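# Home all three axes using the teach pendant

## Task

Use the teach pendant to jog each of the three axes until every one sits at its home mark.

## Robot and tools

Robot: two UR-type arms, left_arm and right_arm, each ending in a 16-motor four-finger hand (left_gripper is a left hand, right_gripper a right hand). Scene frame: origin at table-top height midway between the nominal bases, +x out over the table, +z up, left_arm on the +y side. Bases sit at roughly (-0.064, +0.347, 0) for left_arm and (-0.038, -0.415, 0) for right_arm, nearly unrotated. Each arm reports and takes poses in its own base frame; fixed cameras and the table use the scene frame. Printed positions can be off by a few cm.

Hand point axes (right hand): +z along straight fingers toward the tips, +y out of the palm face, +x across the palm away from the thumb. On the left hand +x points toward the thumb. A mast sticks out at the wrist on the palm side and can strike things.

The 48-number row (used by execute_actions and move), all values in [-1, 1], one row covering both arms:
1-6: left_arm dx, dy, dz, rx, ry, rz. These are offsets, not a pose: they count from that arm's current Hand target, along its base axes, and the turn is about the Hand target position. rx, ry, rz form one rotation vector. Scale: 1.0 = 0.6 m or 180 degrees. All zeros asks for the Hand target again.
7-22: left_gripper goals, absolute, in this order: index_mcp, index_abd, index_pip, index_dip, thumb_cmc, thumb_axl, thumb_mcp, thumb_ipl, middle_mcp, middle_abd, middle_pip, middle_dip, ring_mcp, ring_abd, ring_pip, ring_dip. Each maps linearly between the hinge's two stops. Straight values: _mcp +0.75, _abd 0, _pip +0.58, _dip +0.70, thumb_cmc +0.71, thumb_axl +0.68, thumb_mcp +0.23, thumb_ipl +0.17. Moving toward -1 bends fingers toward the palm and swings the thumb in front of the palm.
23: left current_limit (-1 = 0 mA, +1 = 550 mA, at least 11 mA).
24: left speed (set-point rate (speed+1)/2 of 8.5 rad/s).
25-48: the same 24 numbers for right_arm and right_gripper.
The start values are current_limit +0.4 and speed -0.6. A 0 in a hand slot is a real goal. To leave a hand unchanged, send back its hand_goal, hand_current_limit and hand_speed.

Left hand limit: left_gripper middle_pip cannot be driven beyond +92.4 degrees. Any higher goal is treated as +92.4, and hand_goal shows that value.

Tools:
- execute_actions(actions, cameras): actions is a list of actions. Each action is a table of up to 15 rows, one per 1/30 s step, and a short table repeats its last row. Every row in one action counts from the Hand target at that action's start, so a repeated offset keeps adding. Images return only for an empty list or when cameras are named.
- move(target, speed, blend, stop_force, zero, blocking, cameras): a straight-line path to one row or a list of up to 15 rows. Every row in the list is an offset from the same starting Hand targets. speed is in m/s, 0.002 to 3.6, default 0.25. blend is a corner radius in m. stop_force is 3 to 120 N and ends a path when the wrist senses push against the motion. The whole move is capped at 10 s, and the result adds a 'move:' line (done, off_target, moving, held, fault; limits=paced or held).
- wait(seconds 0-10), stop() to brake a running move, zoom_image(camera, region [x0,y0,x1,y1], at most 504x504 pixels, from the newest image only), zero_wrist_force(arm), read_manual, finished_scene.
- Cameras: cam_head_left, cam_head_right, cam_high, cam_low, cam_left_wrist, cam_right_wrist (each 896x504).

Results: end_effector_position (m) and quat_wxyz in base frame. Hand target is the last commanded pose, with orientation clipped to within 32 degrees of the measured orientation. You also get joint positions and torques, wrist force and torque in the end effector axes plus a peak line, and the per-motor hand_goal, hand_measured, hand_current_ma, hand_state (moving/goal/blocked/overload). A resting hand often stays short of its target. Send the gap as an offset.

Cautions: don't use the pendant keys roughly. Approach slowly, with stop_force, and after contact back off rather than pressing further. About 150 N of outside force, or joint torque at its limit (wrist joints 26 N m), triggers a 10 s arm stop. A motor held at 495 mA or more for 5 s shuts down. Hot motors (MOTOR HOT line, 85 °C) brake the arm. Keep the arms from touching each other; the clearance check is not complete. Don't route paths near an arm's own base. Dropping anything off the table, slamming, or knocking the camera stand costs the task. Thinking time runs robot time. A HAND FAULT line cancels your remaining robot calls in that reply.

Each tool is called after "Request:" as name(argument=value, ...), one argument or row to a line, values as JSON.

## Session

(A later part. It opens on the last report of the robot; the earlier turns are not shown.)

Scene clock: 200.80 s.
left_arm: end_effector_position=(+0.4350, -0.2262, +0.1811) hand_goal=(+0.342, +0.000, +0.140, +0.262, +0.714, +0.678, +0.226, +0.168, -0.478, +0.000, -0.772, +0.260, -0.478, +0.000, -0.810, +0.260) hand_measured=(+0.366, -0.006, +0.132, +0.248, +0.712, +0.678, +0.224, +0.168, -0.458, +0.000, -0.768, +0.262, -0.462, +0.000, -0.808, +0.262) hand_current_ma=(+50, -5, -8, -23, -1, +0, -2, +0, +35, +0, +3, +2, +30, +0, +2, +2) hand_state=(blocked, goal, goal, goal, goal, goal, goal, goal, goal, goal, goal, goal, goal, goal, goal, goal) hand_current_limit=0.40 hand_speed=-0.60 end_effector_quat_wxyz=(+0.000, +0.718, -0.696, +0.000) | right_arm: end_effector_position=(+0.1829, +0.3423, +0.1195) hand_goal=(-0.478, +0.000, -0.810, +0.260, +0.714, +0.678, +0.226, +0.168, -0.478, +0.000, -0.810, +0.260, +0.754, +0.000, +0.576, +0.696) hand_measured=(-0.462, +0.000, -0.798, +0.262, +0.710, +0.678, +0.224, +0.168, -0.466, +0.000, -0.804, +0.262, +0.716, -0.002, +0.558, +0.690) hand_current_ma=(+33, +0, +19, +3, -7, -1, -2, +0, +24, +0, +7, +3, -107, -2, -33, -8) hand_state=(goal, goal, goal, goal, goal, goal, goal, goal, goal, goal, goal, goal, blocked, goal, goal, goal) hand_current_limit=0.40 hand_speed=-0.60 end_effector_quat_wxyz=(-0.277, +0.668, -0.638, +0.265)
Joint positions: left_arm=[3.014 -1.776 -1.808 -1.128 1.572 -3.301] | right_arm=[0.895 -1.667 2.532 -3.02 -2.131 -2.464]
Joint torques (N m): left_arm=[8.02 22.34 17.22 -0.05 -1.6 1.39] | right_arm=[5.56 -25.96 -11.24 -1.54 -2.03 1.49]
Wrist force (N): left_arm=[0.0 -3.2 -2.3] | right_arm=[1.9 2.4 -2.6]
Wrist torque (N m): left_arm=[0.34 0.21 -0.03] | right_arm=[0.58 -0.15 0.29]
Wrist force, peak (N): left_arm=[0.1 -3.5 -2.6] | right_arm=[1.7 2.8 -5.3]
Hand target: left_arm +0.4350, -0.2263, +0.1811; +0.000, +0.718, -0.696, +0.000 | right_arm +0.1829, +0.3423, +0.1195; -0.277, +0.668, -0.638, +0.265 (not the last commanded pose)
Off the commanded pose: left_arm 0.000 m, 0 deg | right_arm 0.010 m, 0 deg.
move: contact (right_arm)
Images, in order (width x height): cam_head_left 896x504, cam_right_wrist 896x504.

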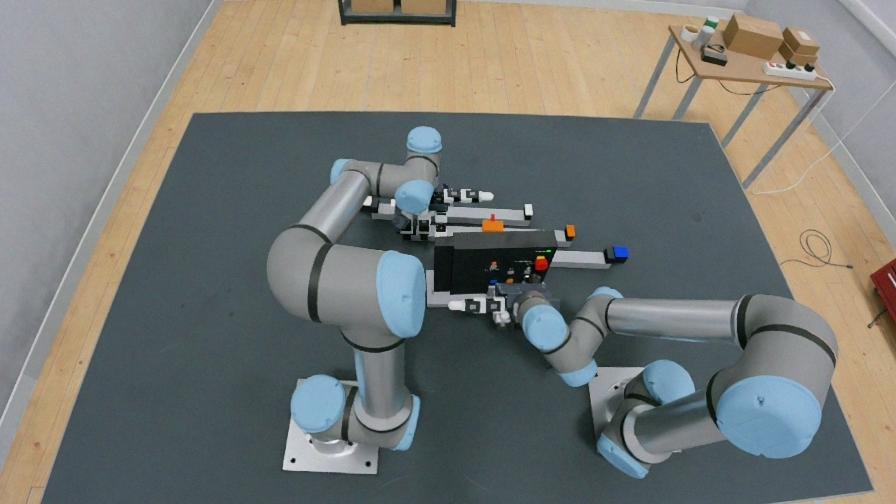

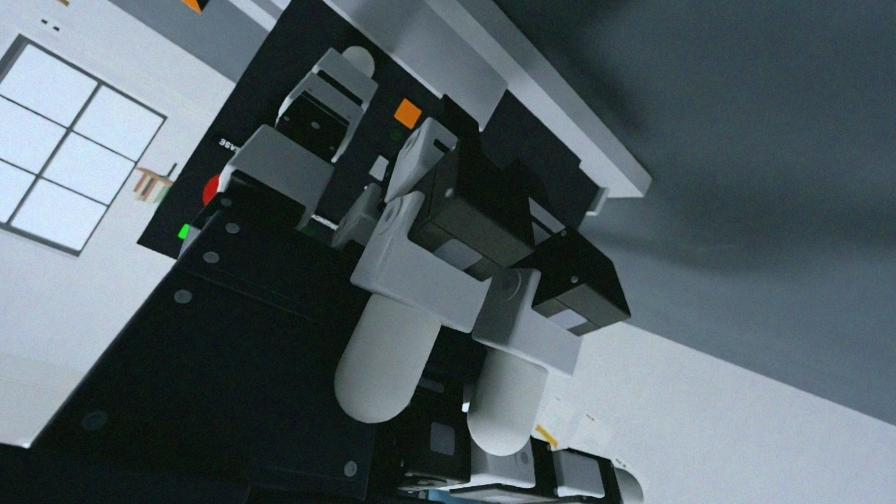

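Request:
move(
  target=[
    [0,0,0,0,0,0,0.342,0,0.139,0.261,0.714,0.678,0.226,0.168,-0.479,0,-0.772,0.26,-0.479,0,-0.81,0.26,0.4,-0.6,-0.0382,0,0,0,0,0,-0.479,0,-0.81,0.26,0.714,0.678,0.226,0.168,-0.479,0,-0.81,0.26,0.754,0,0.576,0.696,0.4,-0.6],
    [0,0,0,0,0,0,0.342,0,0.139,0.261,0.714,0.678,0.226,0.168,-0.479,0,-0.772,0.26,-0.479,0,-0.81,0.26,0.4,-0.6,-0.0382,0.079,0.07,0,0,0,-0.479,0,-0.81,0.26,0.714,0.678,0.226,0.168,-0.479,0,-0.81,0.26,0.754,0,0.576,0.696,0.4,-0.6],
    [0,0,0,0,0,0,0.342,0,0.139,0.261,0.714,0.678,0.226,0.168,-0.479,0,-0.772,0.26,-0.479,0,-0.81,0.26,0.4,-0.6,-0.0188,0.0798,0.07,0,0,0,-0.479,0,-0.81,0.26,0.714,0.678,0.226,0.168,-0.479,0,-0.81,0.26,0.754,0,0.576,0.696,0.4,-0.6],
  ],
  speed=0.05,
  blend=[0.005, 0.005, 0],
  cameras=["cam_right_wrist"],
)

Request:
move(
  target=[
    [0,0,0,0,0,0,0.342,0,0.139,0.261,0.714,0.678,0.226,0.168,-0.479,0,-0.772,0.26,-0.479,0,-0.81,0.26,0.4,-0.6,0.02,0.0009,0,0,0,0,-0.479,0,-0.81,0.26,0.714,0.678,0.226,0.168,-0.479,0,-0.81,0.26,0.754,0,0.576,0.696,0.4,-0.6],
  ],
  speed=0.05,
  cameras=[],
)

Request:
wait(
  seconds=1,
  cameras=["cam_high"],
)

Request:
zoom_image(
  camera="cam_high",
  region=[450, 300, 620, 370],
)

Scene clock: 204.37 s.
left_arm: end_effector_position=(+0.4350, -0.2262, +0.1811) hand_goal=(+0.342, +0.000, +0.140, +0.262, +0.714, +0.678, +0.226, +0.168, -0.478, +0.000, -0.772, +0.260, -0.478, +0.000, -0.810, +0.260) hand_measured=(+0.366, -0.006, +0.132, +0.248, +0.712, +0.678, +0.224, +0.168, -0.458, +0.000, -0.768, +0.262, -0.462, +0.000, -0.808, +0.262) hand_current_ma=(+50, -5, -8, -23, -1, +0, -2, +0, +35, +0, +3, +2, +30, +0, +2, +2) hand_state=(blocked, goal, goal, goal, goal, goal, goal, goal, goal, goal, goal, goal, goal, goal, goal, goal) hand_current_limit=0.40 hand_speed=-0.60 end_effector_quat_wxyz=(+0.000, +0.718, -0.696, +0.000) | right_arm: end_effector_position=(+0.1716, +0.3901, +0.1615) hand_goal=(-0.478, +0.000, -0.810, +0.260, +0.714, +0.678, +0.226, +0.168, -0.478, +0.000, -0.810, +0.260, +0.754, +0.000, +0.576, +0.696) hand_measured=(-0.462, +0.000, -0.798, +0.262, +0.710, +0.678, +0.224, +0.168, -0.466, +0.000, -0.804, +0.262, +0.736, -0.002, +0.570, +0.692) hand_current_ma=(+33, +0, +19, +3, -7, -1, -2, +0, +24, +0, +7, +3, -39, -2, -9, -4) hand_state=(goal, goal, goal, goal, goal, goal, goal, goal, goal, goal, goal, goal, goal, goal, goal, goal) hand_current_limit=0.40 hand_speed=-0.60 end_effector_quat_wxyz=(-0.277, +0.668, -0.638, +0.265)
Joint positions: left_arm=[3.014 -1.776 -1.808 -1.128 1.572 -3.301] | right_arm=[1.01 -1.673 2.367 -2.782 -2.192 -2.346]
Joint torques (N m): left_arm=[8.09 22.87 17.42 0.09 -1.6 1.31] | right_arm=[-6.6 -1.92 -26.22 -4.33 0.56 -1.35]
Wrist force (N): left_arm=[0.1 -3.3 -2.2] | right_arm=[1.5 1.3 0.0]
Wrist torque (N m): left_arm=[0.32 0.21 -0.03] | right_arm=[0.44 -0.18 0.23]
Wrist force, peak (N): left_arm=[0.3 -3.5 -2.5] | right_arm=[2.3 2.4 -2.7]
Hand target: left_arm +0.4350, -0.2263, +0.1811; +0.000, +0.718, -0.696, +0.000 | right_arm +0.1716, +0.3901, +0.1615; -0.277, +0.668, -0.638, +0.265
Off the commanded pose: left_arm 0.000 m, 0 deg | right_arm 0.000 m, 0 deg.
move: done
Images, in order (width x height): cam_right_wrist 896x504.

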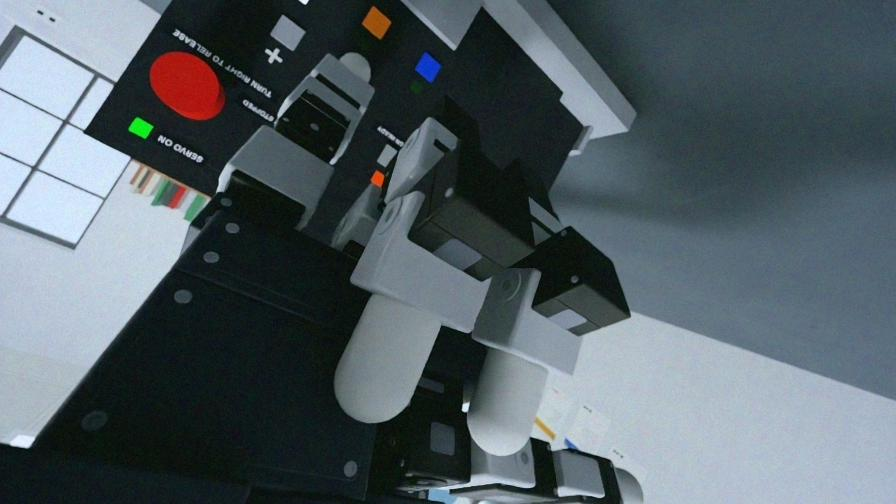

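Scene clock: 205.17 s.
left_arm: end_effector_position=(+0.4350, -0.2262, +0.1811) hand_goal=(+0.342, +0.000, +0.140, +0.262, +0.714, +0.678, +0.226, +0.168, -0.478, +0.000, -0.772, +0.260, -0.478, +0.000, -0.810, +0.260) hand_measured=(+0.366, -0.006, +0.132, +0.248, +0.712, +0.678, +0.224, +0.168, -0.458, +0.000, -0.768, +0.262, -0.462, +0.000, -0.808, +0.262) hand_current_ma=(+50, -5, -8, -23, -1, +0, -2, +0, +35, +0, +3, +2, +30, +0, +2, +2) hand_state=(blocked, goal, goal, goal, goal, goal, goal, goal, goal, goal, goal, goal, goal, goal, goal, goal) hand_current_limit=0.40 hand_speed=-0.60 end_effector_quat_wxyz=(+0.000, +0.718, -0.696, +0.000) | right_arm: end_effector_position=(+0.1836, +0.3907, +0.1615) hand_goal=(-0.478, +0.000, -0.810, +0.260, +0.714, +0.678, +0.226, +0.168, -0.478, +0.000, -0.810, +0.260, +0.754, +0.000, +0.576, +0.696) hand_measured=(-0.462, +0.000, -0.798, +0.262, +0.710, +0.678, +0.224, +0.168, -0.466, +0.000, -0.804, +0.262, +0.696, -0.002, +0.548, +0.684) hand_current_ma=(+33, +0, +19, +3, -7, -1, -2, +0, +24, +0, +7, +3, -183, -2, -67, -22) hand_state=(goal, goal, goal, goal, goal, goal, goal, goal, goal, goal, goal, goal, blocked, goal, blocked, goal) hand_current_limit=0.40 hand_speed=-0.60 end_effector_quat_wxyz=(-0.277, +0.668, -0.638, +0.265)
Joint positions: left_arm=[3.014 -1.776 -1.808 -1.128 1.572 -3.301] | right_arm=[0.982 -1.66 2.36 -2.806 -2.178 -2.376]
Joint torques (N m): left_arm=[8.01 22.11 17.15 0.06 -1.77 1.38] | right_arm=[-8.04 -1.99 -26.41 -4.57 0.35 -1.3]
Wrist force (N): left_arm=[0.2 -3.4 -2.5] | right_arm=[2.2 3.2 -4.5]
Wrist torque (N m): left_arm=[0.34 0.19 -0.02] | right_arm=[0.50 0.11 0.45]
Wrist force, peak (N): left_arm=[0.0 -3.3 -2.7] | right_arm=[2.2 3.0 -5.5]
Hand target: left_arm +0.4350, -0.2263, +0.1811; +0.000, +0.718, -0.696, +0.000 | right_arm +0.1836, +0.3907, +0.1615; -0.277, +0.668, -0.638, +0.265
Off the commanded pose: left_arm 0.000 m, 0 deg | right_arm 0.000 m, 0 deg.
move: done
No camera images: "cameras" was empty.

Scene clock: 206.17 s.
left_arm: end_effector_position=(+0.4350, -0.2262, +0.1811) hand_goal=(+0.342, +0.000, +0.140, +0.262, +0.714, +0.678, +0.226, +0.168, -0.478, +0.000, -0.772, +0.260, -0.478, +0.000, -0.810, +0.260) hand_measured=(+0.366, -0.006, +0.132, +0.248, +0.712, +0.678, +0.224, +0.168, -0.458, +0.000, -0.768, +0.262, -0.462, +0.000, -0.808, +0.262) hand_current_ma=(+50, -5, -8, -23, -1, +0, -2, +0, +35, +0, +3, +2, +30, +0, +2, +2) hand_state=(blocked, goal, goal, goal, goal, goal, goal, goal, goal, goal, goal, goal, goal, goal, goal, goal) hand_current_limit=0.40 hand_speed=-0.60 end_effector_quat_wxyz=(+0.000, +0.718, -0.696, +0.000) | right_arm: end_effector_position=(+0.1836, +0.3907, +0.1615) hand_goal=(-0.478, +0.000, -0.810, +0.260, +0.714, +0.678, +0.226, +0.168, -0.478, +0.000, -0.810, +0.260, +0.754, +0.000, +0.576, +0.696) hand_measured=(-0.462, +0.000, -0.798, +0.262, +0.710, +0.678, +0.224, +0.168, -0.466, +0.000, -0.804, +0.262, +0.696, -0.002, +0.548, +0.684) hand_current_ma=(+33, +0, +19, +3, -7, -1, -2, +0, +24, +0, +7, +3, -184, -2, -67, -22) hand_state=(goal, goal, goal, goal, goal, goal, goal, goal, goal, goal, goal, goal, blocked, goal, blocked, goal) hand_current_limit=0.40 hand_speed=-0.60 end_effector_quat_wxyz=(-0.277, +0.668, -0.638, +0.265)
Joint positions: left_arm=[3.014 -1.776 -1.808 -1.128 1.572 -3.301] | right_arm=[0.982 -1.66 2.36 -2.806 -2.178 -2.376]
Joint torques (N m): left_arm=[7.5 22.65 17.48 0.01 -1.56 1.4] | right_arm=[-8.14 -2.16 -26.84 -4.63 0.31 -1.39]
Wrist force (N): left_arm=[0.1 -3.1 -2.4] | right_arm=[2.4 3.3 -4.6]
Wrist torque (N m): left_arm=[0.36 0.20 -0.04] | right_arm=[0.53 0.08 0.47]
Wrist force, peak (N): left_arm=[0.1 -3.3 -2.7] | right_arm=[2.4 3.3 -4.7]
Hand target: left_arm +0.4350, -0.2263, +0.1811; +0.000, +0.718, -0.696, +0.000 | right_arm +0.1836, +0.3907, +0.1615; -0.277, +0.668, -0.638, +0.265
Off the commanded pose: left_arm 0.000 m, 0 deg | right_arm 0.000 m, 0 deg.
wait: 1.00 s; at rest by 0.17 s
Images, in order (width x height): cam_high 896x504.

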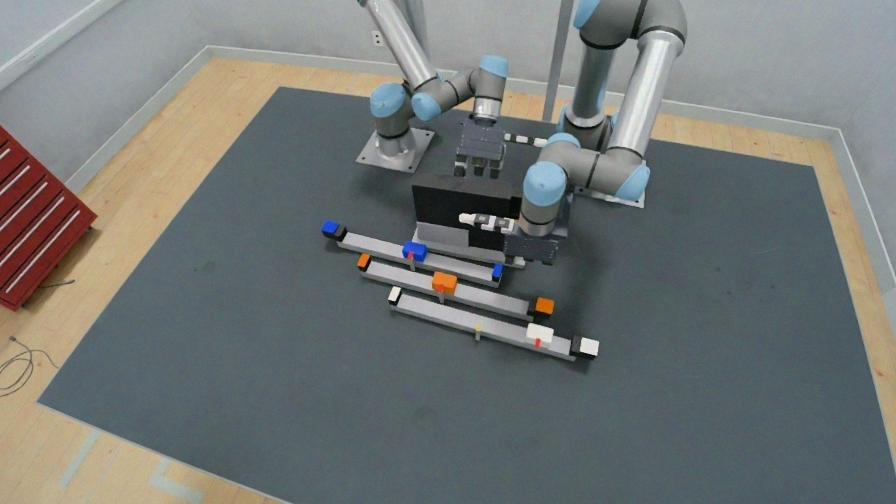

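Scaled by 2.965 from the camera's 896x504 image, which has a finer 1280x720 frame.

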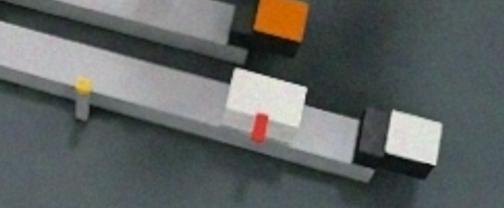

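Request:
wait(
  seconds=10,
  cameras=["cam_high"],
)

Request:
zoom_image(
  camera="cam_high",
  region=[450, 300, 620, 370],
)

Scene clock: 216.57 s.
left_arm: end_effector_position=(+0.4350, -0.2262, +0.1811) hand_goal=(+0.342, +0.000, +0.140, +0.262, +0.714, +0.678, +0.226, +0.168, -0.478, +0.000, -0.772, +0.260, -0.478, +0.000, -0.810, +0.260) hand_measured=(+0.366, -0.006, +0.132, +0.248, +0.712, +0.678, +0.224, +0.168, -0.458, +0.000, -0.768, +0.262, -0.462, +0.000, -0.808, +0.262) hand_current_ma=(+50, -5, -8, -23, -1, +0, -2, +0, +35, +0, +3, +2, +30, +0, +2, +2) hand_state=(blocked, goal, goal, goal, goal, goal, goal, goal, goal, goal, goal, goal, goal, goal, goal, goal) hand_current_limit=0.40 hand_speed=-0.60 end_effector_quat_wxyz=(+0.000, +0.718, -0.696, +0.000) | right_arm: end_effector_position=(+0.1836, +0.3907, +0.1615) hand_goal=(-0.478, +0.000, -0.810, +0.260, +0.714, +0.678, +0.226, +0.168, -0.478, +0.000, -0.810, +0.260, +0.754, +0.000, +0.576, +0.696) hand_measured=(-0.462, +0.000, -0.798, +0.262, +0.710, +0.678, +0.224, +0.168, -0.466, +0.000, -0.804, +0.262, +0.696, -0.002, +0.548, +0.684) hand_current_ma=(+33, +0, +19, +3, -7, -1, -2, +0, +24, +0, +7, +3, -184, -2, -67, -22) hand_state=(goal, goal, goal, goal, goal, goal, goal, goal, goal, goal, goal, goal, blocked, goal, blocked, goal) hand_current_limit=0.40 hand_speed=-0.60 end_effector_quat_wxyz=(-0.277, +0.668, -0.638, +0.265)
Joint positions: left_arm=[3.014 -1.776 -1.808 -1.128 1.572 -3.301] | right_arm=[0.982 -1.66 2.36 -2.806 -2.178 -2.376]
Joint torques (N m): left_arm=[7.79 21.89 17.48 0.16 -1.68 1.31] | right_arm=[-8.61 -2.16 -26.45 -4.59 0.39 -1.12]
Wrist force (N): left_arm=[0.2 -3.1 -2.3] | right_arm=[2.4 3.1 -4.5]
Wrist torque (N m): left_arm=[0.36 0.18 -0.03] | right_arm=[0.49 0.09 0.47]
Wrist force, peak (N): left_arm=[0.0 -3.4 -2.7] | right_arm=[2.4 3.5 -4.8]
Hand target: left_arm +0.4350, -0.2263, +0.1811; +0.000, +0.718, -0.696, +0.000 | right_arm +0.1836, +0.3907, +0.1615; -0.277, +0.668, -0.638, +0.265
Off the commanded pose: left_arm 0.000 m, 0 deg | right_arm 0.000 m, 0 deg.
wait: 10.00 s; at rest from the start
Images, in order (width x height): cam_high 896x504.

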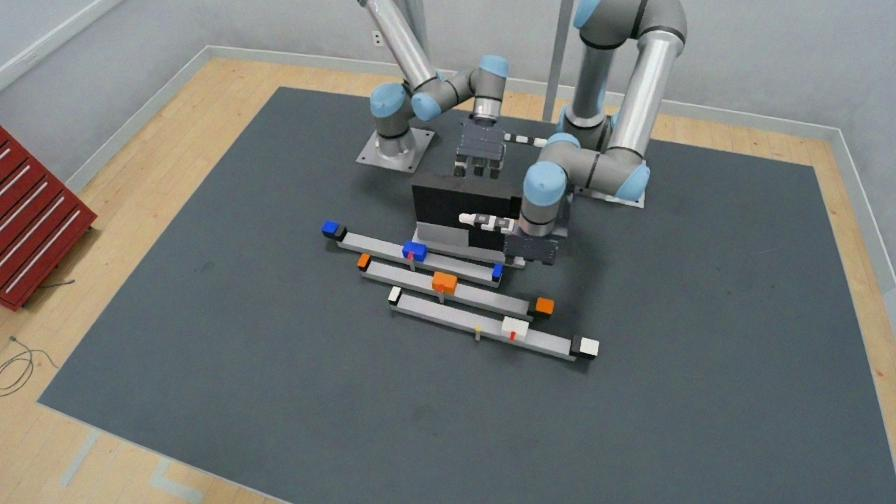

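Scaled by 2.965 from the camera's 896x504 image, which has a finer 1280x720 frame.

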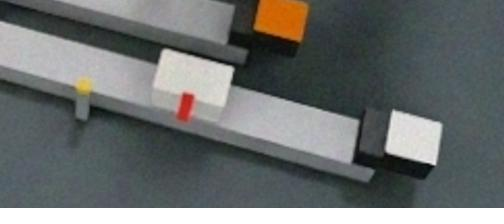

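Request:
wait(
  seconds=10,
)

Request:
wait(
  seconds=2.2,
)

Request:
move(
  target=[
    [0,0,0,0,0,0,0.342,0,0.139,0.261,0.714,0.678,0.226,0.168,-0.479,0,-0.772,0.26,-0.479,0,-0.81,0.26,0.4,-0.6,-0.02,-0.0009,0,0,0,0,-0.479,0,-0.81,0.26,0.714,0.678,0.226,0.168,-0.479,0,-0.81,0.26,0.754,0,0.576,0.696,0.4,-0.6],
  ],
  speed=0.05,
  cameras=["cam_high", "cam_low", "cam_left_wrist"],
)

Request:
zoom_image(
  camera="cam_high",
  region=[460, 310, 530, 360],
)

Request:
zoom_image(
  camera="cam_low",
  region=[252, 262, 332, 322],
)

Scene clock: 227.30 s.
left_arm: end_effector_position=(+0.4350, -0.2262, +0.1811) hand_goal=(+0.342, +0.000, +0.140, +0.262, +0.714, +0.678, +0.226, +0.168, -0.478, +0.000, -0.772, +0.260, -0.478, +0.000, -0.810, +0.260) hand_measured=(+0.366, -0.006, +0.132, +0.248, +0.712, +0.678, +0.224, +0.168, -0.458, +0.000, -0.768, +0.262, -0.462, +0.000, -0.808, +0.262) hand_current_ma=(+50, -5, -8, -23, -1, +0, -2, +0, +35, +0, +3, +2, +30, +0, +2, +2) hand_state=(blocked, goal, goal, goal, goal, goal, goal, goal, goal, goal, goal, goal, goal, goal, goal, goal) hand_current_limit=0.40 hand_speed=-0.60 end_effector_quat_wxyz=(+0.000, +0.718, -0.696, +0.000) | right_arm: end_effector_position=(+0.1836, +0.3907, +0.1615) hand_goal=(-0.478, +0.000, -0.810, +0.260, +0.714, +0.678, +0.226, +0.168, -0.478, +0.000, -0.810, +0.260, +0.754, +0.000, +0.576, +0.696) hand_measured=(-0.462, +0.000, -0.798, +0.262, +0.710, +0.678, +0.224, +0.168, -0.466, +0.000, -0.804, +0.262, +0.696, -0.002, +0.548, +0.684) hand_current_ma=(+33, +0, +19, +3, -7, -1, -2, +0, +24, +0, +7, +3, -184, -2, -67, -22) hand_state=(goal, goal, goal, goal, goal, goal, goal, goal, goal, goal, goal, goal, blocked, goal, blocked, goal) hand_current_limit=0.40 hand_speed=-0.60 end_effector_quat_wxyz=(-0.277, +0.668, -0.638, +0.265)
Joint positions: left_arm=[3.014 -1.776 -1.808 -1.128 1.572 -3.301] | right_arm=[0.982 -1.66 2.36 -2.806 -2.178 -2.376]
Joint torques (N m): left_arm=[7.64 22.53 16.91 0.28 -1.83 1.22] | right_arm=[-8.06 -2.01 -26.49 -4.47 0.46 -1.03]
Wrist force (N): left_arm=[0.1 -3.2 -2.3] | right_arm=[2.4 3.5 -4.6]
Wrist torque (N m): left_arm=[0.34 0.21 -0.03] | right_arm=[0.55 0.08 0.47]
Wrist force, peak (N): left_arm=[0.3 -3.5 -2.7] | right_arm=[2.7 3.5 -4.8]
Hand target: left_arm +0.4350, -0.2263, +0.1811; +0.000, +0.718, -0.696, +0.000 | right_arm +0.1836, +0.3907, +0.1615; -0.277, +0.668, -0.638, +0.265
Off the commanded pose: left_arm 0.000 m, 0 deg | right_arm 0.000 m, 0 deg.
wait: 10.00 s; at rest from the start

Scene clock: 229.50 s.
left_arm: end_effector_position=(+0.4350, -0.2262, +0.1811) hand_goal=(+0.342, +0.000, +0.140, +0.262, +0.714, +0.678, +0.226, +0.168, -0.478, +0.000, -0.772, +0.260, -0.478, +0.000, -0.810, +0.260) hand_measured=(+0.366, -0.006, +0.132, +0.248, +0.712, +0.678, +0.224, +0.168, -0.458, +0.000, -0.768, +0.262, -0.462, +0.000, -0.808, +0.262) hand_current_ma=(+50, -5, -8, -23, -1, +0, -2, +0, +35, +0, +3, +2, +30, +0, +2, +2) hand_state=(blocked, goal, goal, goal, goal, goal, goal, goal, goal, goal, goal, goal, goal, goal, goal, goal) hand_current_limit=0.40 hand_speed=-0.60 end_effector_quat_wxyz=(+0.000, +0.718, -0.696, +0.000) | right_arm: end_effector_position=(+0.1836, +0.3907, +0.1615) hand_goal=(-0.478, +0.000, -0.810, +0.260, +0.714, +0.678, +0.226, +0.168, -0.478, +0.000, -0.810, +0.260, +0.754, +0.000, +0.576, +0.696) hand_measured=(-0.462, +0.000, -0.798, +0.262, +0.710, +0.678, +0.224, +0.168, -0.466, +0.000, -0.804, +0.262, +0.696, -0.002, +0.548, +0.684) hand_current_ma=(+33, +0, +19, +3, -7, -1, -2, +0, +24, +0, +7, +3, -184, -2, -67, -22) hand_state=(goal, goal, goal, goal, goal, goal, goal, goal, goal, goal, goal, goal, blocked, goal, blocked, goal) hand_current_limit=0.40 hand_speed=-0.60 end_effector_quat_wxyz=(-0.277, +0.668, -0.638, +0.265)
Joint positions: left_arm=[3.014 -1.776 -1.808 -1.128 1.572 -3.301] | right_arm=[0.982 -1.66 2.36 -2.806 -2.178 -2.376]
Joint torques (N m): left_arm=[7.59 22.56 18.02 0.45 -1.93 1.35] | right_arm=[-8.65 -1.61 -26.38 -4.52 0.37 -0.91]
Wrist force (N): left_arm=[0.3 -3.1 -2.4] | right_arm=[2.3 3.4 -4.5]
Wrist torque (N m): left_arm=[0.37 0.17 -0.02] | right_arm=[0.53 0.11 0.46]
Wrist force, peak (N): left_arm=[0.2 -3.4 -2.6] | right_arm=[2.4 3.5 -4.8]
Hand target: left_arm +0.4350, -0.2263, +0.1811; +0.000, +0.718, -0.696, +0.000 | right_arm +0.1836, +0.3907, +0.1615; -0.277, +0.668, -0.638, +0.265
Off the commanded pose: left_arm 0.000 m, 0 deg | right_arm 0.000 m, 0 deg.
wait: 2.20 s; at rest by 0.17 s

Scene clock: 230.33 s.
left_arm: end_effector_position=(+0.4350, -0.2262, +0.1811) hand_goal=(+0.342, +0.000, +0.140, +0.262, +0.714, +0.678, +0.226, +0.168, -0.478, +0.000, -0.772, +0.260, -0.478, +0.000, -0.810, +0.260) hand_measured=(+0.366, -0.006, +0.132, +0.248, +0.712, +0.678, +0.224, +0.168, -0.458, +0.000, -0.768, +0.262, -0.462, +0.000, -0.808, +0.262) hand_current_ma=(+50, -5, -8, -23, -1, +0, -2, +0, +35, +0, +3, +2, +30, +0, +2, +2) hand_state=(blocked, goal, goal, goal, goal, goal, goal, goal, goal, goal, goal, goal, goal, goal, goal, goal) hand_current_limit=0.40 hand_speed=-0.60 end_effector_quat_wxyz=(+0.000, +0.718, -0.696, +0.000) | right_arm: end_effector_position=(+0.1717, +0.3902, +0.1615) hand_goal=(-0.478, +0.000, -0.810, +0.260, +0.714, +0.678, +0.226, +0.168, -0.478, +0.000, -0.810, +0.260, +0.754, +0.000, +0.576, +0.696) hand_measured=(-0.462, +0.000, -0.798, +0.262, +0.710, +0.678, +0.224, +0.168, -0.466, +0.000, -0.804, +0.262, +0.736, -0.002, +0.570, +0.692) hand_current_ma=(+33, +0, +19, +3, -7, -1, -2, +0, +24, +0, +7, +3, -41, -2, -9, -4) hand_state=(goal, goal, goal, goal, goal, goal, goal, goal, goal, goal, goal, goal, goal, goal, goal, goal) hand_current_limit=0.40 hand_speed=-0.60 end_effector_quat_wxyz=(-0.277, +0.668, -0.638, +0.265)
Joint positions: left_arm=[3.014 -1.776 -1.808 -1.128 1.572 -3.301] | right_arm=[1.01 -1.673 2.367 -2.782 -2.192 -2.346]
Joint torques (N m): left_arm=[8.37 22.47 17.31 0.43 -1.76 1.3] | right_arm=[6.59 -28.47 -12.86 -1.3 -2 1.54]
Wrist force (N): left_arm=[0.0 -3.4 -2.6] | right_arm=[1.8 1.0 -0.1]
Wrist torque (N m): left_arm=[0.34 0.21 -0.04] | right_arm=[0.40 -0.21 0.16]
Wrist force, peak (N): left_arm=[0.0 -3.4 -2.6] | right_arm=[2.4 3.3 -4.6]
Hand target: left_arm +0.4350, -0.2263, +0.1811; +0.000, +0.718, -0.696, +0.000 | right_arm +0.1716, +0.3901, +0.1615; -0.277, +0.668, -0.638, +0.265
Off the commanded pose: left_arm 0.000 m, 0 deg | right_arm 0.000 m, 0 deg.
move: done
Images, in order (width x height): cam_high 896x504, cam_low 896x504, cam_left_wrist 896x504.

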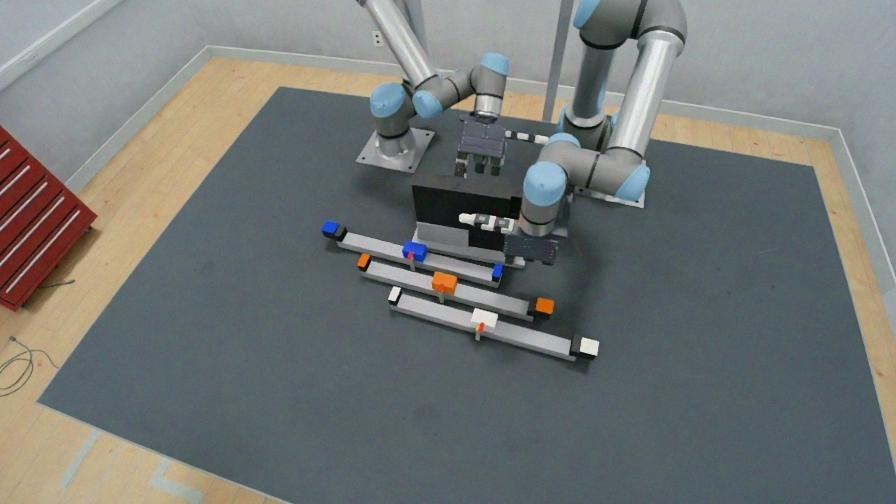

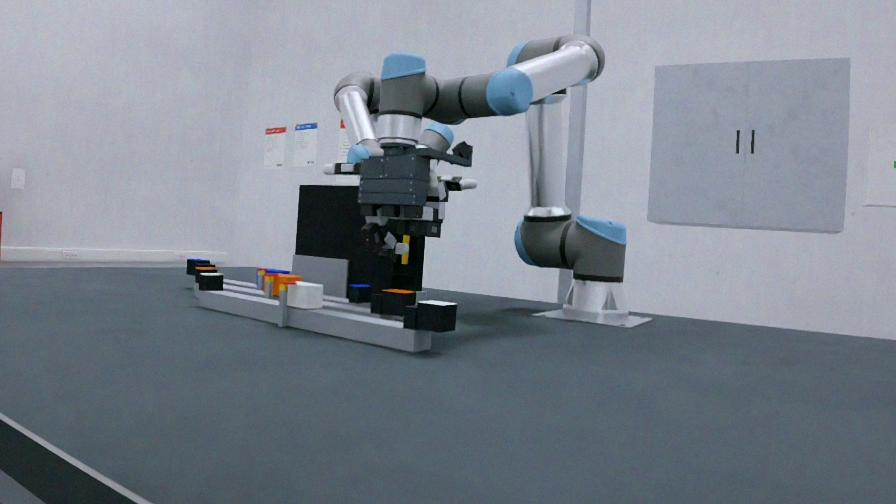

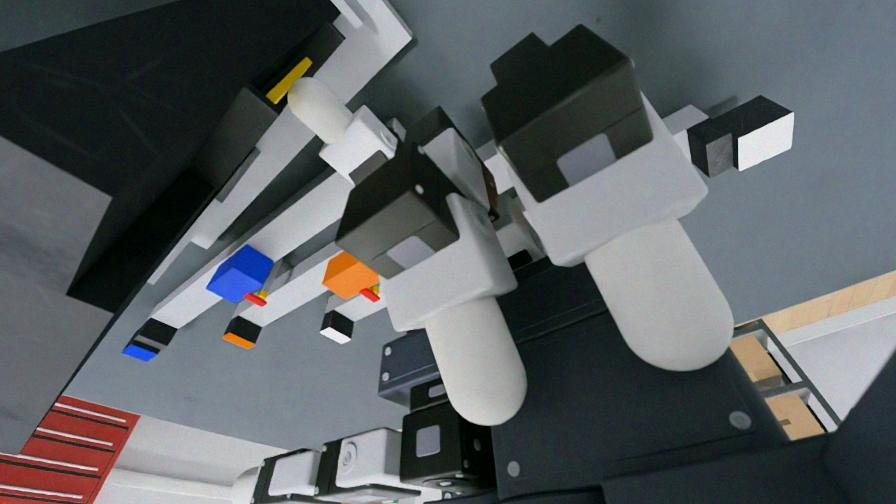

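Scaled by 7.200 from the camera's 896x504 image, which has a finer 1280x720 frame.

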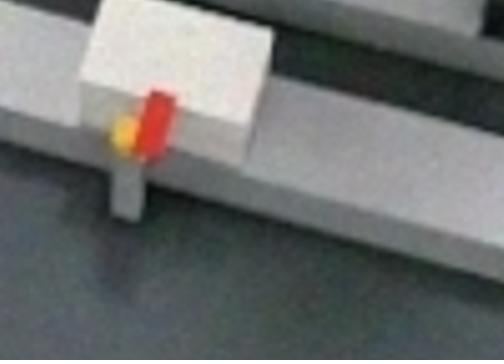

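Scaled by 6.300 from the camera's 896x504 image, which has a finer 1280x720 frame.

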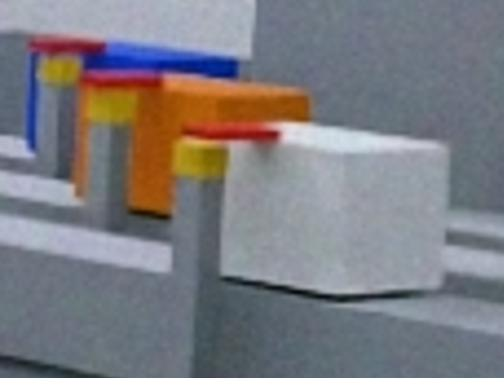

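Request:
move(
  target=[
    [0,0,0,0,0,0,0.342,0,0.139,0.261,0.714,0.678,0.226,0.168,-0.479,0,-0.772,0.26,-0.479,0,-0.81,0.26,0.4,-0.6,0.02,0.0009,0,0,0,0,-0.479,0,-0.81,0.26,0.714,0.678,0.226,0.168,-0.479,0,-0.81,0.26,0.754,0,0.576,0.696,0.4,-0.6],
  ],
  speed=0.05,
  cameras=[],
)

Request:
move(
  target=[
    [0,0,0,0,0,0,0.342,0,0.139,0.261,0.714,0.678,0.226,0.168,-0.479,0,-0.772,0.26,-0.479,0,-0.81,0.26,0.4,-0.6,-0.02,-0.0009,0,0,0,0,-0.479,0,-0.81,0.26,0.714,0.678,0.226,0.168,-0.479,0,-0.81,0.26,0.754,0,0.576,0.696,0.4,-0.6],
  ],
  speed=0.05,
  cameras=["cam_high", "cam_low"],
)

Request:
zoom_image(
  camera="cam_high",
  region=[466, 308, 494, 336],
)

Request:
zoom_image(
  camera="cam_low",
  region=[252, 262, 332, 322],
)

Scene clock: 232.10 s.
left_arm: end_effector_position=(+0.4350, -0.2262, +0.1811) hand_goal=(+0.342, +0.000, +0.140, +0.262, +0.714, +0.678, +0.226, +0.168, -0.478, +0.000, -0.772, +0.260, -0.478, +0.000, -0.810, +0.260) hand_measured=(+0.366, -0.006, +0.132, +0.248, +0.712, +0.678, +0.224, +0.168, -0.458, +0.000, -0.768, +0.262, -0.462, +0.000, -0.808, +0.262) hand_current_ma=(+50, -5, -8, -23, -1, +0, -2, +0, +35, +0, +3, +2, +30, +0, +2, +2) hand_state=(blocked, goal, goal, goal, goal, goal, goal, goal, goal, goal, goal, goal, goal, goal, goal, goal) hand_current_limit=0.40 hand_speed=-0.60 end_effector_quat_wxyz=(+0.000, +0.718, -0.696, +0.000) | right_arm: end_effector_position=(+0.1836, +0.3907, +0.1615) hand_goal=(-0.478, +0.000, -0.810, +0.260, +0.714, +0.678, +0.226, +0.168, -0.478, +0.000, -0.810, +0.260, +0.754, +0.000, +0.576, +0.696) hand_measured=(-0.462, +0.000, -0.798, +0.262, +0.710, +0.678, +0.224, +0.168, -0.466, +0.000, -0.804, +0.262, +0.696, -0.002, +0.548, +0.684) hand_current_ma=(+33, +0, +19, +3, -7, -1, -2, +0, +24, +0, +7, +3, -183, -2, -67, -22) hand_state=(goal, goal, goal, goal, goal, goal, goal, goal, goal, goal, goal, goal, blocked, goal, blocked, goal) hand_current_limit=0.40 hand_speed=-0.60 end_effector_quat_wxyz=(-0.277, +0.668, -0.638, +0.265)
Joint positions: left_arm=[3.014 -1.776 -1.808 -1.128 1.572 -3.301] | right_arm=[0.982 -1.66 2.36 -2.806 -2.178 -2.376]
Joint torques (N m): left_arm=[8.01 22.49 17.55 0.39 -1.84 1.39] | right_arm=[-7.65 -1.57 -26.63 -4.69 0.37 -1.23]
Wrist force (N): left_arm=[0.0 -3.2 -2.6] | right_arm=[2.1 3.4 -4.5]
Wrist torque (N m): left_arm=[0.37 0.20 -0.04] | right_arm=[0.52 0.12 0.45]
Wrist force, peak (N): left_arm=[0.3 -3.5 -2.5] | right_arm=[2.1 3.3 -5.6]
Hand target: left_arm +0.4350, -0.2263, +0.1811; +0.000, +0.718, -0.696, +0.000 | right_arm +0.1836, +0.3907, +0.1615; -0.277, +0.668, -0.638, +0.265
Off the commanded pose: left_arm 0.000 m, 0 deg | right_arm 0.000 m, 0 deg.
move: done
No camera images: "cameras" was empty.

Scene clock: 232.93 s.
left_arm: end_effector_position=(+0.4350, -0.2262, +0.1811) hand_goal=(+0.342, +0.000, +0.140, +0.262, +0.714, +0.678, +0.226, +0.168, -0.478, +0.000, -0.772, +0.260, -0.478, +0.000, -0.810, +0.260) hand_measured=(+0.366, -0.006, +0.132, +0.248, +0.712, +0.678, +0.224, +0.168, -0.458, +0.000, -0.768, +0.262, -0.462, +0.000, -0.808, +0.262) hand_current_ma=(+50, -5, -8, -23, -1, +0, -2, +0, +35, +0, +3, +2, +30, +0, +2, +2) hand_state=(blocked, goal, goal, goal, goal, goal, goal, goal, goal, goal, goal, goal, goal, goal, goal, goal) hand_current_limit=0.40 hand_speed=-0.60 end_effector_quat_wxyz=(+0.000, +0.718, -0.696, +0.000) | right_arm: end_effector_position=(+0.1717, +0.3902, +0.1615) hand_goal=(-0.478, +0.000, -0.810, +0.260, +0.714, +0.678, +0.226, +0.168, -0.478, +0.000, -0.810, +0.260, +0.754, +0.000, +0.576, +0.696) hand_measured=(-0.462, +0.000, -0.798, +0.262, +0.710, +0.678, +0.224, +0.168, -0.466, +0.000, -0.804, +0.262, +0.736, -0.004, +0.570, +0.692) hand_current_ma=(+33, +0, +19, +3, -7, -1, -2, +0, +24, +0, +7, +3, -41, -3, -9, -4) hand_state=(goal, goal, goal, goal, goal, goal, goal, goal, goal, goal, goal, goal, goal, goal, goal, goal) hand_current_limit=0.40 hand_speed=-0.60 end_effector_quat_wxyz=(-0.277, +0.668, -0.638, +0.265)
Joint positions: left_arm=[3.014 -1.776 -1.808 -1.128 1.572 -3.301] | right_arm=[1.01 -1.673 2.367 -2.782 -2.192 -2.346]
Joint torques (N m): left_arm=[6.69 22.3 17.64 0.48 -1.89 1.46] | right_arm=[6.59 -29.07 -12.78 -1.17 -2.04 1.62]
Wrist force (N): left_arm=[0.0 -3.0 -2.4] | right_arm=[1.7 0.9 0.0]
Wrist torque (N m): left_arm=[0.37 0.21 -0.04] | right_arm=[0.38 -0.21 0.15]
Wrist force, peak (N): left_arm=[0.3 -3.5 -2.4] | right_arm=[2.3 3.4 -4.3]
Hand target: left_arm +0.4350, -0.2263, +0.1811; +0.000, +0.718, -0.696, +0.000 | right_arm +0.1716, +0.3901, +0.1615; -0.277, +0.668, -0.638, +0.265
Off the commanded pose: left_arm 0.000 m, 0 deg | right_arm 0.000 m, 0 deg.
move: done
Images, in order (width x height): cam_high 896x504, cam_low 896x504.

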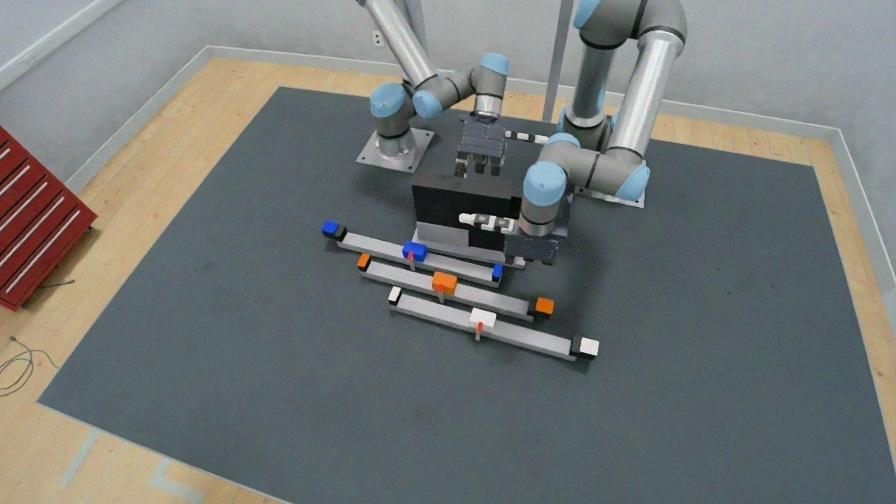

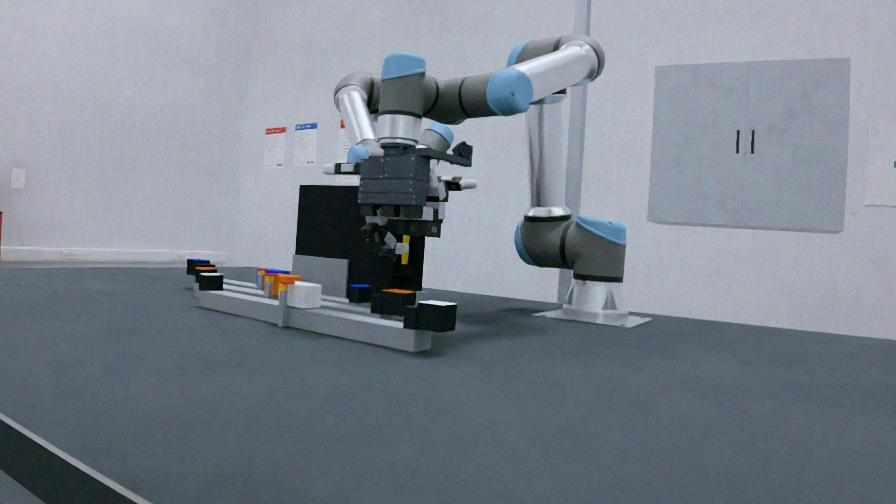

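Scaled by 18.000 from the camera's 896x504 image, which has a finer 1280x720 frame.

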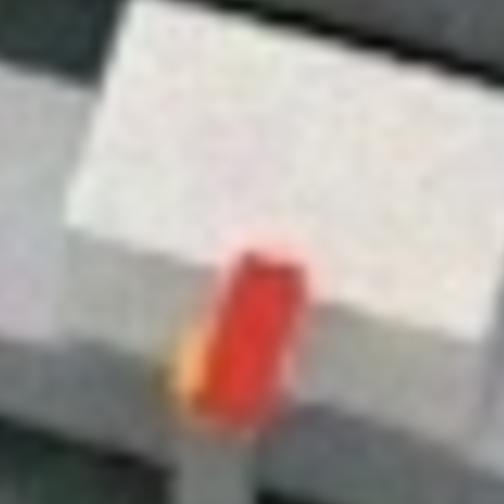

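Scaled by 6.300 from the camera's 896x504 image, which has a finer 1280x720 frame.

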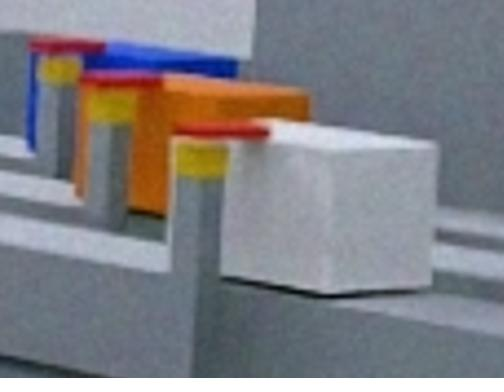

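Request:
execute_actions(
  actions=[
    [[0,0,0,0,0,0,0.342,0,0.139,0.261,0.714,0.678,0.226,0.168,-0.479,0,-0.772,0.26,-0.479,0,-0.81,0.26,0.4,-0.6,0.003,0.0001,0,0,0,0,-0.479,0,-0.81,0.26,0.714,0.678,0.226,0.168,-0.479,0,-0.81,0.26,0.754,0,0.576,0.696,0.4,-0.6],[0,0,0,0,0,0,0.342,0,0.139,0.261,0.714,0.678,0.226,0.168,-0.479,0,-0.772,0.26,-0.479,0,-0.81,0.26,0.4,-0.6,0.008,0.0003,0,0,0,0,-0.479,0,-0.81,0.26,0.714,0.678,0.226,0.168,-0.479,0,-0.81,0.26,0.754,0,0.576,0.696,0.4,-0.6],[0,0,0,0,0,0,0.342,0,0.139,0.261,0.714,0.678,0.226,0.168,-0.479,0,-0.772,0.26,-0.479,0,-0.81,0.26,0.4,-0.6,0.013,0.0005,0,0,0,0,-0.479,0,-0.81,0.26,0.714,0.678,0.226,0.168,-0.479,0,-0.81,0.26,0.754,0,0.576,0.696,0.4,-0.6],[0,0,0,0,0,0,0.342,0,0.139,0.261,0.714,0.678,0.226,0.168,-0.479,0,-0.772,0.26,-0.479,0,-0.81,0.26,0.4,-0.6,0.017,0.0007,0,0,0,0,-0.479,0,-0.81,0.26,0.714,0.678,0.226,0.168,-0.479,0,-0.81,0.26,0.754,0,0.576,0.696,0.4,-0.6],[0,0,0,0,0,0,0.342,0,0.139,0.261,0.714,0.678,0.226,0.168,-0.479,0,-0.772,0.26,-0.479,0,-0.81,0.26,0.4,-0.6,0.0193,0.0008,0,0,0,0,-0.479,0,-0.81,0.26,0.714,0.678,0.226,0.168,-0.479,0,-0.81,0.26,0.754,0,0.576,0.696,0.4,-0.6],[0,0,0,0,0,0,0.342,0,0.139,0.261,0.714,0.678,0.226,0.168,-0.479,0,-0.772,0.26,-0.479,0,-0.81,0.26,0.4,-0.6,0.02,0.0009,0,0,0,0,-0.479,0,-0.81,0.26,0.714,0.678,0.226,0.168,-0.479,0,-0.81,0.26,0.754,0,0.576,0.696,0.4,-0.6]],
    [[0,0,0,0,0,0,0.342,0,0.139,0.261,0.714,0.678,0.226,0.168,-0.479,0,-0.772,0.26,-0.479,0,-0.81,0.26,0.4,-0.6,-0.003,-0.0001,0,0,0,0,-0.479,0,-0.81,0.26,0.714,0.678,0.226,0.168,-0.479,0,-0.81,0.26,0.754,0,0.576,0.696,0.4,-0.6],[0,0,0,0,0,0,0.342,0,0.139,0.261,0.714,0.678,0.226,0.168,-0.479,0,-0.772,0.26,-0.479,0,-0.81,0.26,0.4,-0.6,-0.008,-0.0003,0,0,0,0,-0.479,0,-0.81,0.26,0.714,0.678,0.226,0.168,-0.479,0,-0.81,0.26,0.754,0,0.576,0.696,0.4,-0.6],[0,0,0,0,0,0,0.342,0,0.139,0.261,0.714,0.678,0.226,0.168,-0.479,0,-0.772,0.26,-0.479,0,-0.81,0.26,0.4,-0.6,-0.013,-0.0005,0,0,0,0,-0.479,0,-0.81,0.26,0.714,0.678,0.226,0.168,-0.479,0,-0.81,0.26,0.754,0,0.576,0.696,0.4,-0.6],[0,0,0,0,0,0,0.342,0,0.139,0.261,0.714,0.678,0.226,0.168,-0.479,0,-0.772,0.26,-0.479,0,-0.81,0.26,0.4,-0.6,-0.017,-0.0007,0,0,0,0,-0.479,0,-0.81,0.26,0.714,0.678,0.226,0.168,-0.479,0,-0.81,0.26,0.754,0,0.576,0.696,0.4,-0.6],[0,0,0,0,0,0,0.342,0,0.139,0.261,0.714,0.678,0.226,0.168,-0.479,0,-0.772,0.26,-0.479,0,-0.81,0.26,0.4,-0.6,-0.0193,-0.0008,0,0,0,0,-0.479,0,-0.81,0.26,0.714,0.678,0.226,0.168,-0.479,0,-0.81,0.26,0.754,0,0.576,0.696,0.4,-0.6],[0,0,0,0,0,0,0.342,0,0.139,0.261,0.714,0.678,0.226,0.168,-0.479,0,-0.772,0.26,-0.479,0,-0.81,0.26,0.4,-0.6,-0.02,-0.0009,0,0,0,0,-0.479,0,-0.81,0.26,0.714,0.678,0.226,0.168,-0.479,0,-0.81,0.26,0.754,0,0.576,0.696,0.4,-0.6]],
  ],
  cameras=["cam_high", "cam_low", "cam_head_right", "cam_head_left"],
)

Request:
zoom_image(
  camera="cam_high",
  region=[466, 308, 494, 336],
)

Request:
zoom_image(
  camera="cam_low",
  region=[252, 262, 332, 322],
)

Request:
zoom_image(
  camera="cam_head_right",
  region=[380, 190, 620, 290],
)

Scene clock: 236.67 s.
left_arm: end_effector_position=(+0.4350, -0.2262, +0.1811) hand_goal=(+0.342, +0.000, +0.140, +0.262, +0.714, +0.678, +0.226, +0.168, -0.478, +0.000, -0.772, +0.260, -0.478, +0.000, -0.810, +0.260) hand_measured=(+0.366, -0.006, +0.132, +0.248, +0.712, +0.678, +0.224, +0.168, -0.458, +0.000, -0.768, +0.262, -0.462, +0.000, -0.808, +0.262) hand_current_ma=(+50, -5, -8, -23, -1, +0, -2, +0, +35, +0, +3, +2, +30, +0, +2, +2) hand_state=(blocked, goal, goal, goal, goal, goal, goal, goal, goal, goal, goal, goal, goal, goal, goal, goal) hand_current_limit=0.40 hand_speed=-0.60 end_effector_quat_wxyz=(+0.000, +0.718, -0.696, +0.000) | right_arm: end_effector_position=(+0.1717, +0.3901, +0.1615) hand_goal=(-0.478, +0.000, -0.810, +0.260, +0.714, +0.678, +0.226, +0.168, -0.478, +0.000, -0.810, +0.260, +0.754, +0.000, +0.576, +0.696) hand_measured=(-0.462, +0.000, -0.798, +0.262, +0.710, +0.678, +0.224, +0.168, -0.466, +0.000, -0.804, +0.262, +0.736, -0.004, +0.570, +0.692) hand_current_ma=(+33, +0, +19, +3, -7, -1, -2, +0, +24, +0, +7, +3, -41, -4, -9, -4) hand_state=(goal, goal, goal, goal, goal, goal, goal, goal, goal, goal, goal, goal, goal, goal, goal, goal) hand_current_limit=0.40 hand_speed=-0.60 end_effector_quat_wxyz=(-0.277, +0.668, -0.638, +0.265)
Joint positions: left_arm=[3.014 -1.776 -1.808 -1.128 1.572 -3.301] | right_arm=[1.01 -1.673 2.367 -2.782 -2.192 -2.346]
Joint torques (N m): left_arm=[7.25 22.47 17.34 0.32 -1.93 1.5] | right_arm=[6.73 -28.54 -12.9 -1.42 -2.03 1.56]
Wrist force (N): left_arm=[0.2 -3.2 -2.4] | right_arm=[1.8 1.1 -0.1]
Wrist torque (N m): left_arm=[0.36 0.18 -0.02] | right_arm=[0.41 -0.21 0.17]
Wrist force, peak (N): left_arm=[0.3 -3.4 -2.7] | right_arm=[2.2 2.9 -5.7]
Hand target: left_arm +0.4350, -0.2263, +0.1811; +0.000, +0.718, -0.696, +0.000 | right_arm +0.1716, +0.3901, +0.1615; -0.277, +0.668, -0.638, +0.265
Off the commanded pose: left_arm 0.000 m, 0 deg | right_arm 0.000 m, 0 deg.
Step readings (end_effector_position of left_arm | right_arm):
0: (+0.4350, -0.2262, +0.1811) | (+0.1716, +0.3901, +0.1615)
1: (+0.4350, -0.2262, +0.1811) | (+0.1717, +0.3901, +0.1615)
2: (+0.4350, -0.2262, +0.1811) | (+0.1719, +0.3901, +0.1616)
4: (+0.4350, -0.2262, +0.1811) | (+0.1743, +0.3902, +0.1616)
8: (+0.4350, -0.2262, +0.1811) | (+0.1812, +0.3905, +0.1616)
15: (+0.4350, -0.2262, +0.1811) | (+0.1835, +0.3907, +0.1616)
16: (+0.4350, -0.2262, +0.1811) | (+0.1836, +0.3907, +0.1616)
17: (+0.4350, -0.2262, +0.1811) | (+0.1833, +0.3907, +0.1615)
19: (+0.4350, -0.2262, +0.1811) | (+0.1808, +0.3907, +0.1615)
23: (+0.4350, -0.2262, +0.1811) | (+0.1740, +0.3903, +0.1615)
30: (+0.4350, -0.2262, +0.1811) | (+0.1718, +0.3902, +0.1615)
Images, in order (width x height): cam_head_left 896x504, cam_head_right 896x504, cam_high 896x504, cam_low 896x504.

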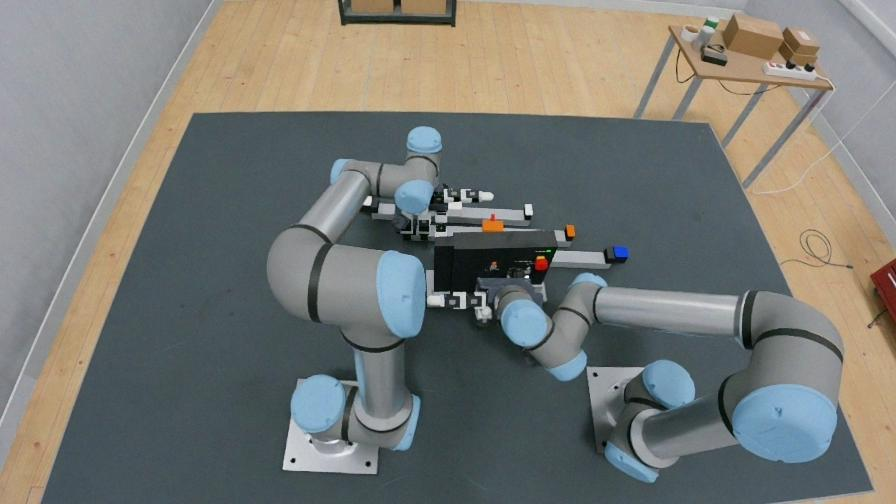

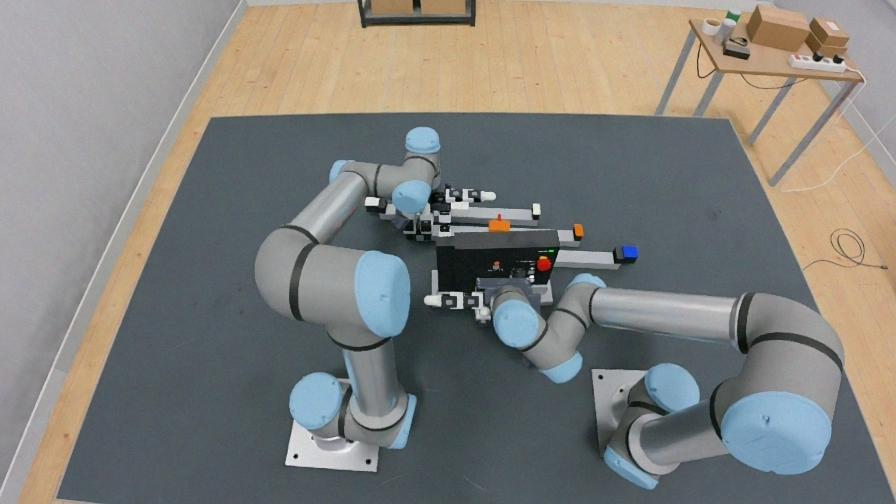

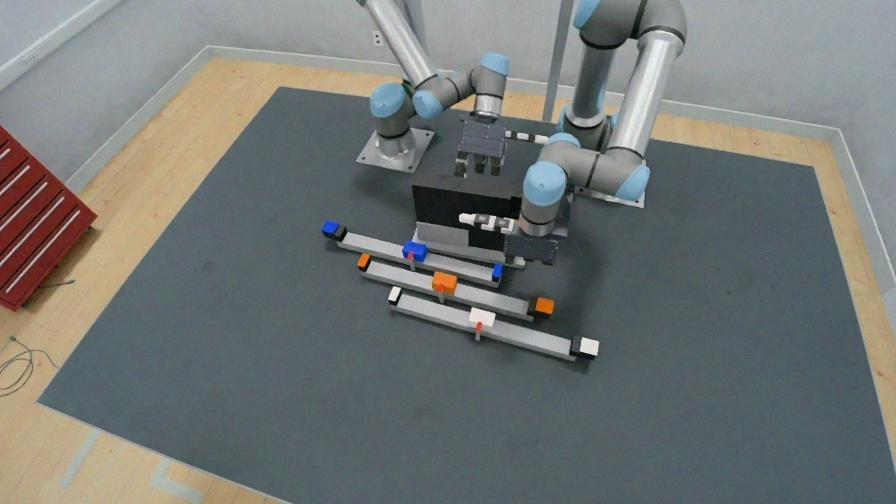

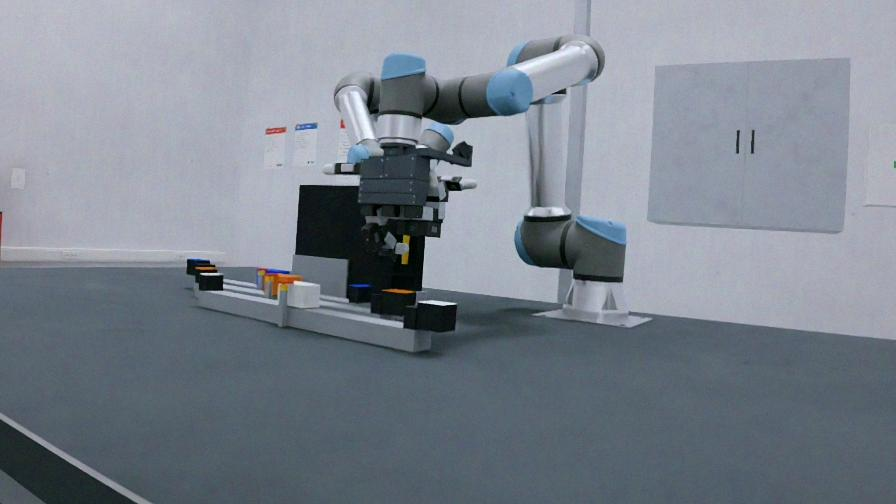

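Scaled by 18.000 from the camera's 896x504 image, which has a finer 1280x720 frame.

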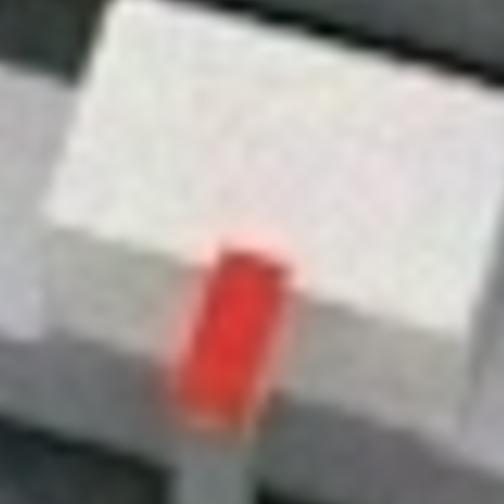

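Scaled by 6.300 from the camera's 896x504 image, which has a finer 1280x720 frame.

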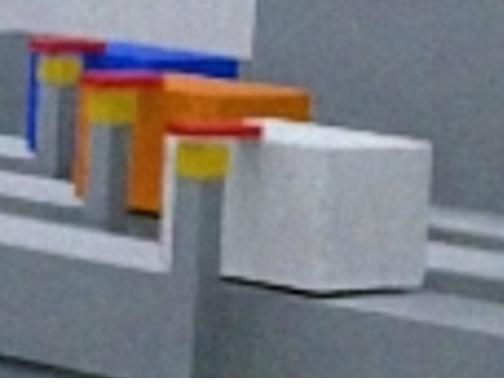

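Scaled by 2.100 from the camera's 896x504 image, which has a finer 1280x720 frame.

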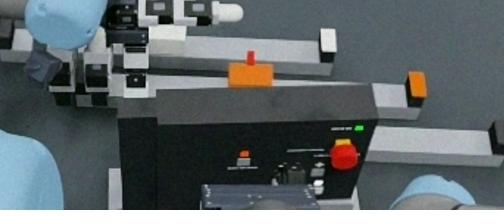

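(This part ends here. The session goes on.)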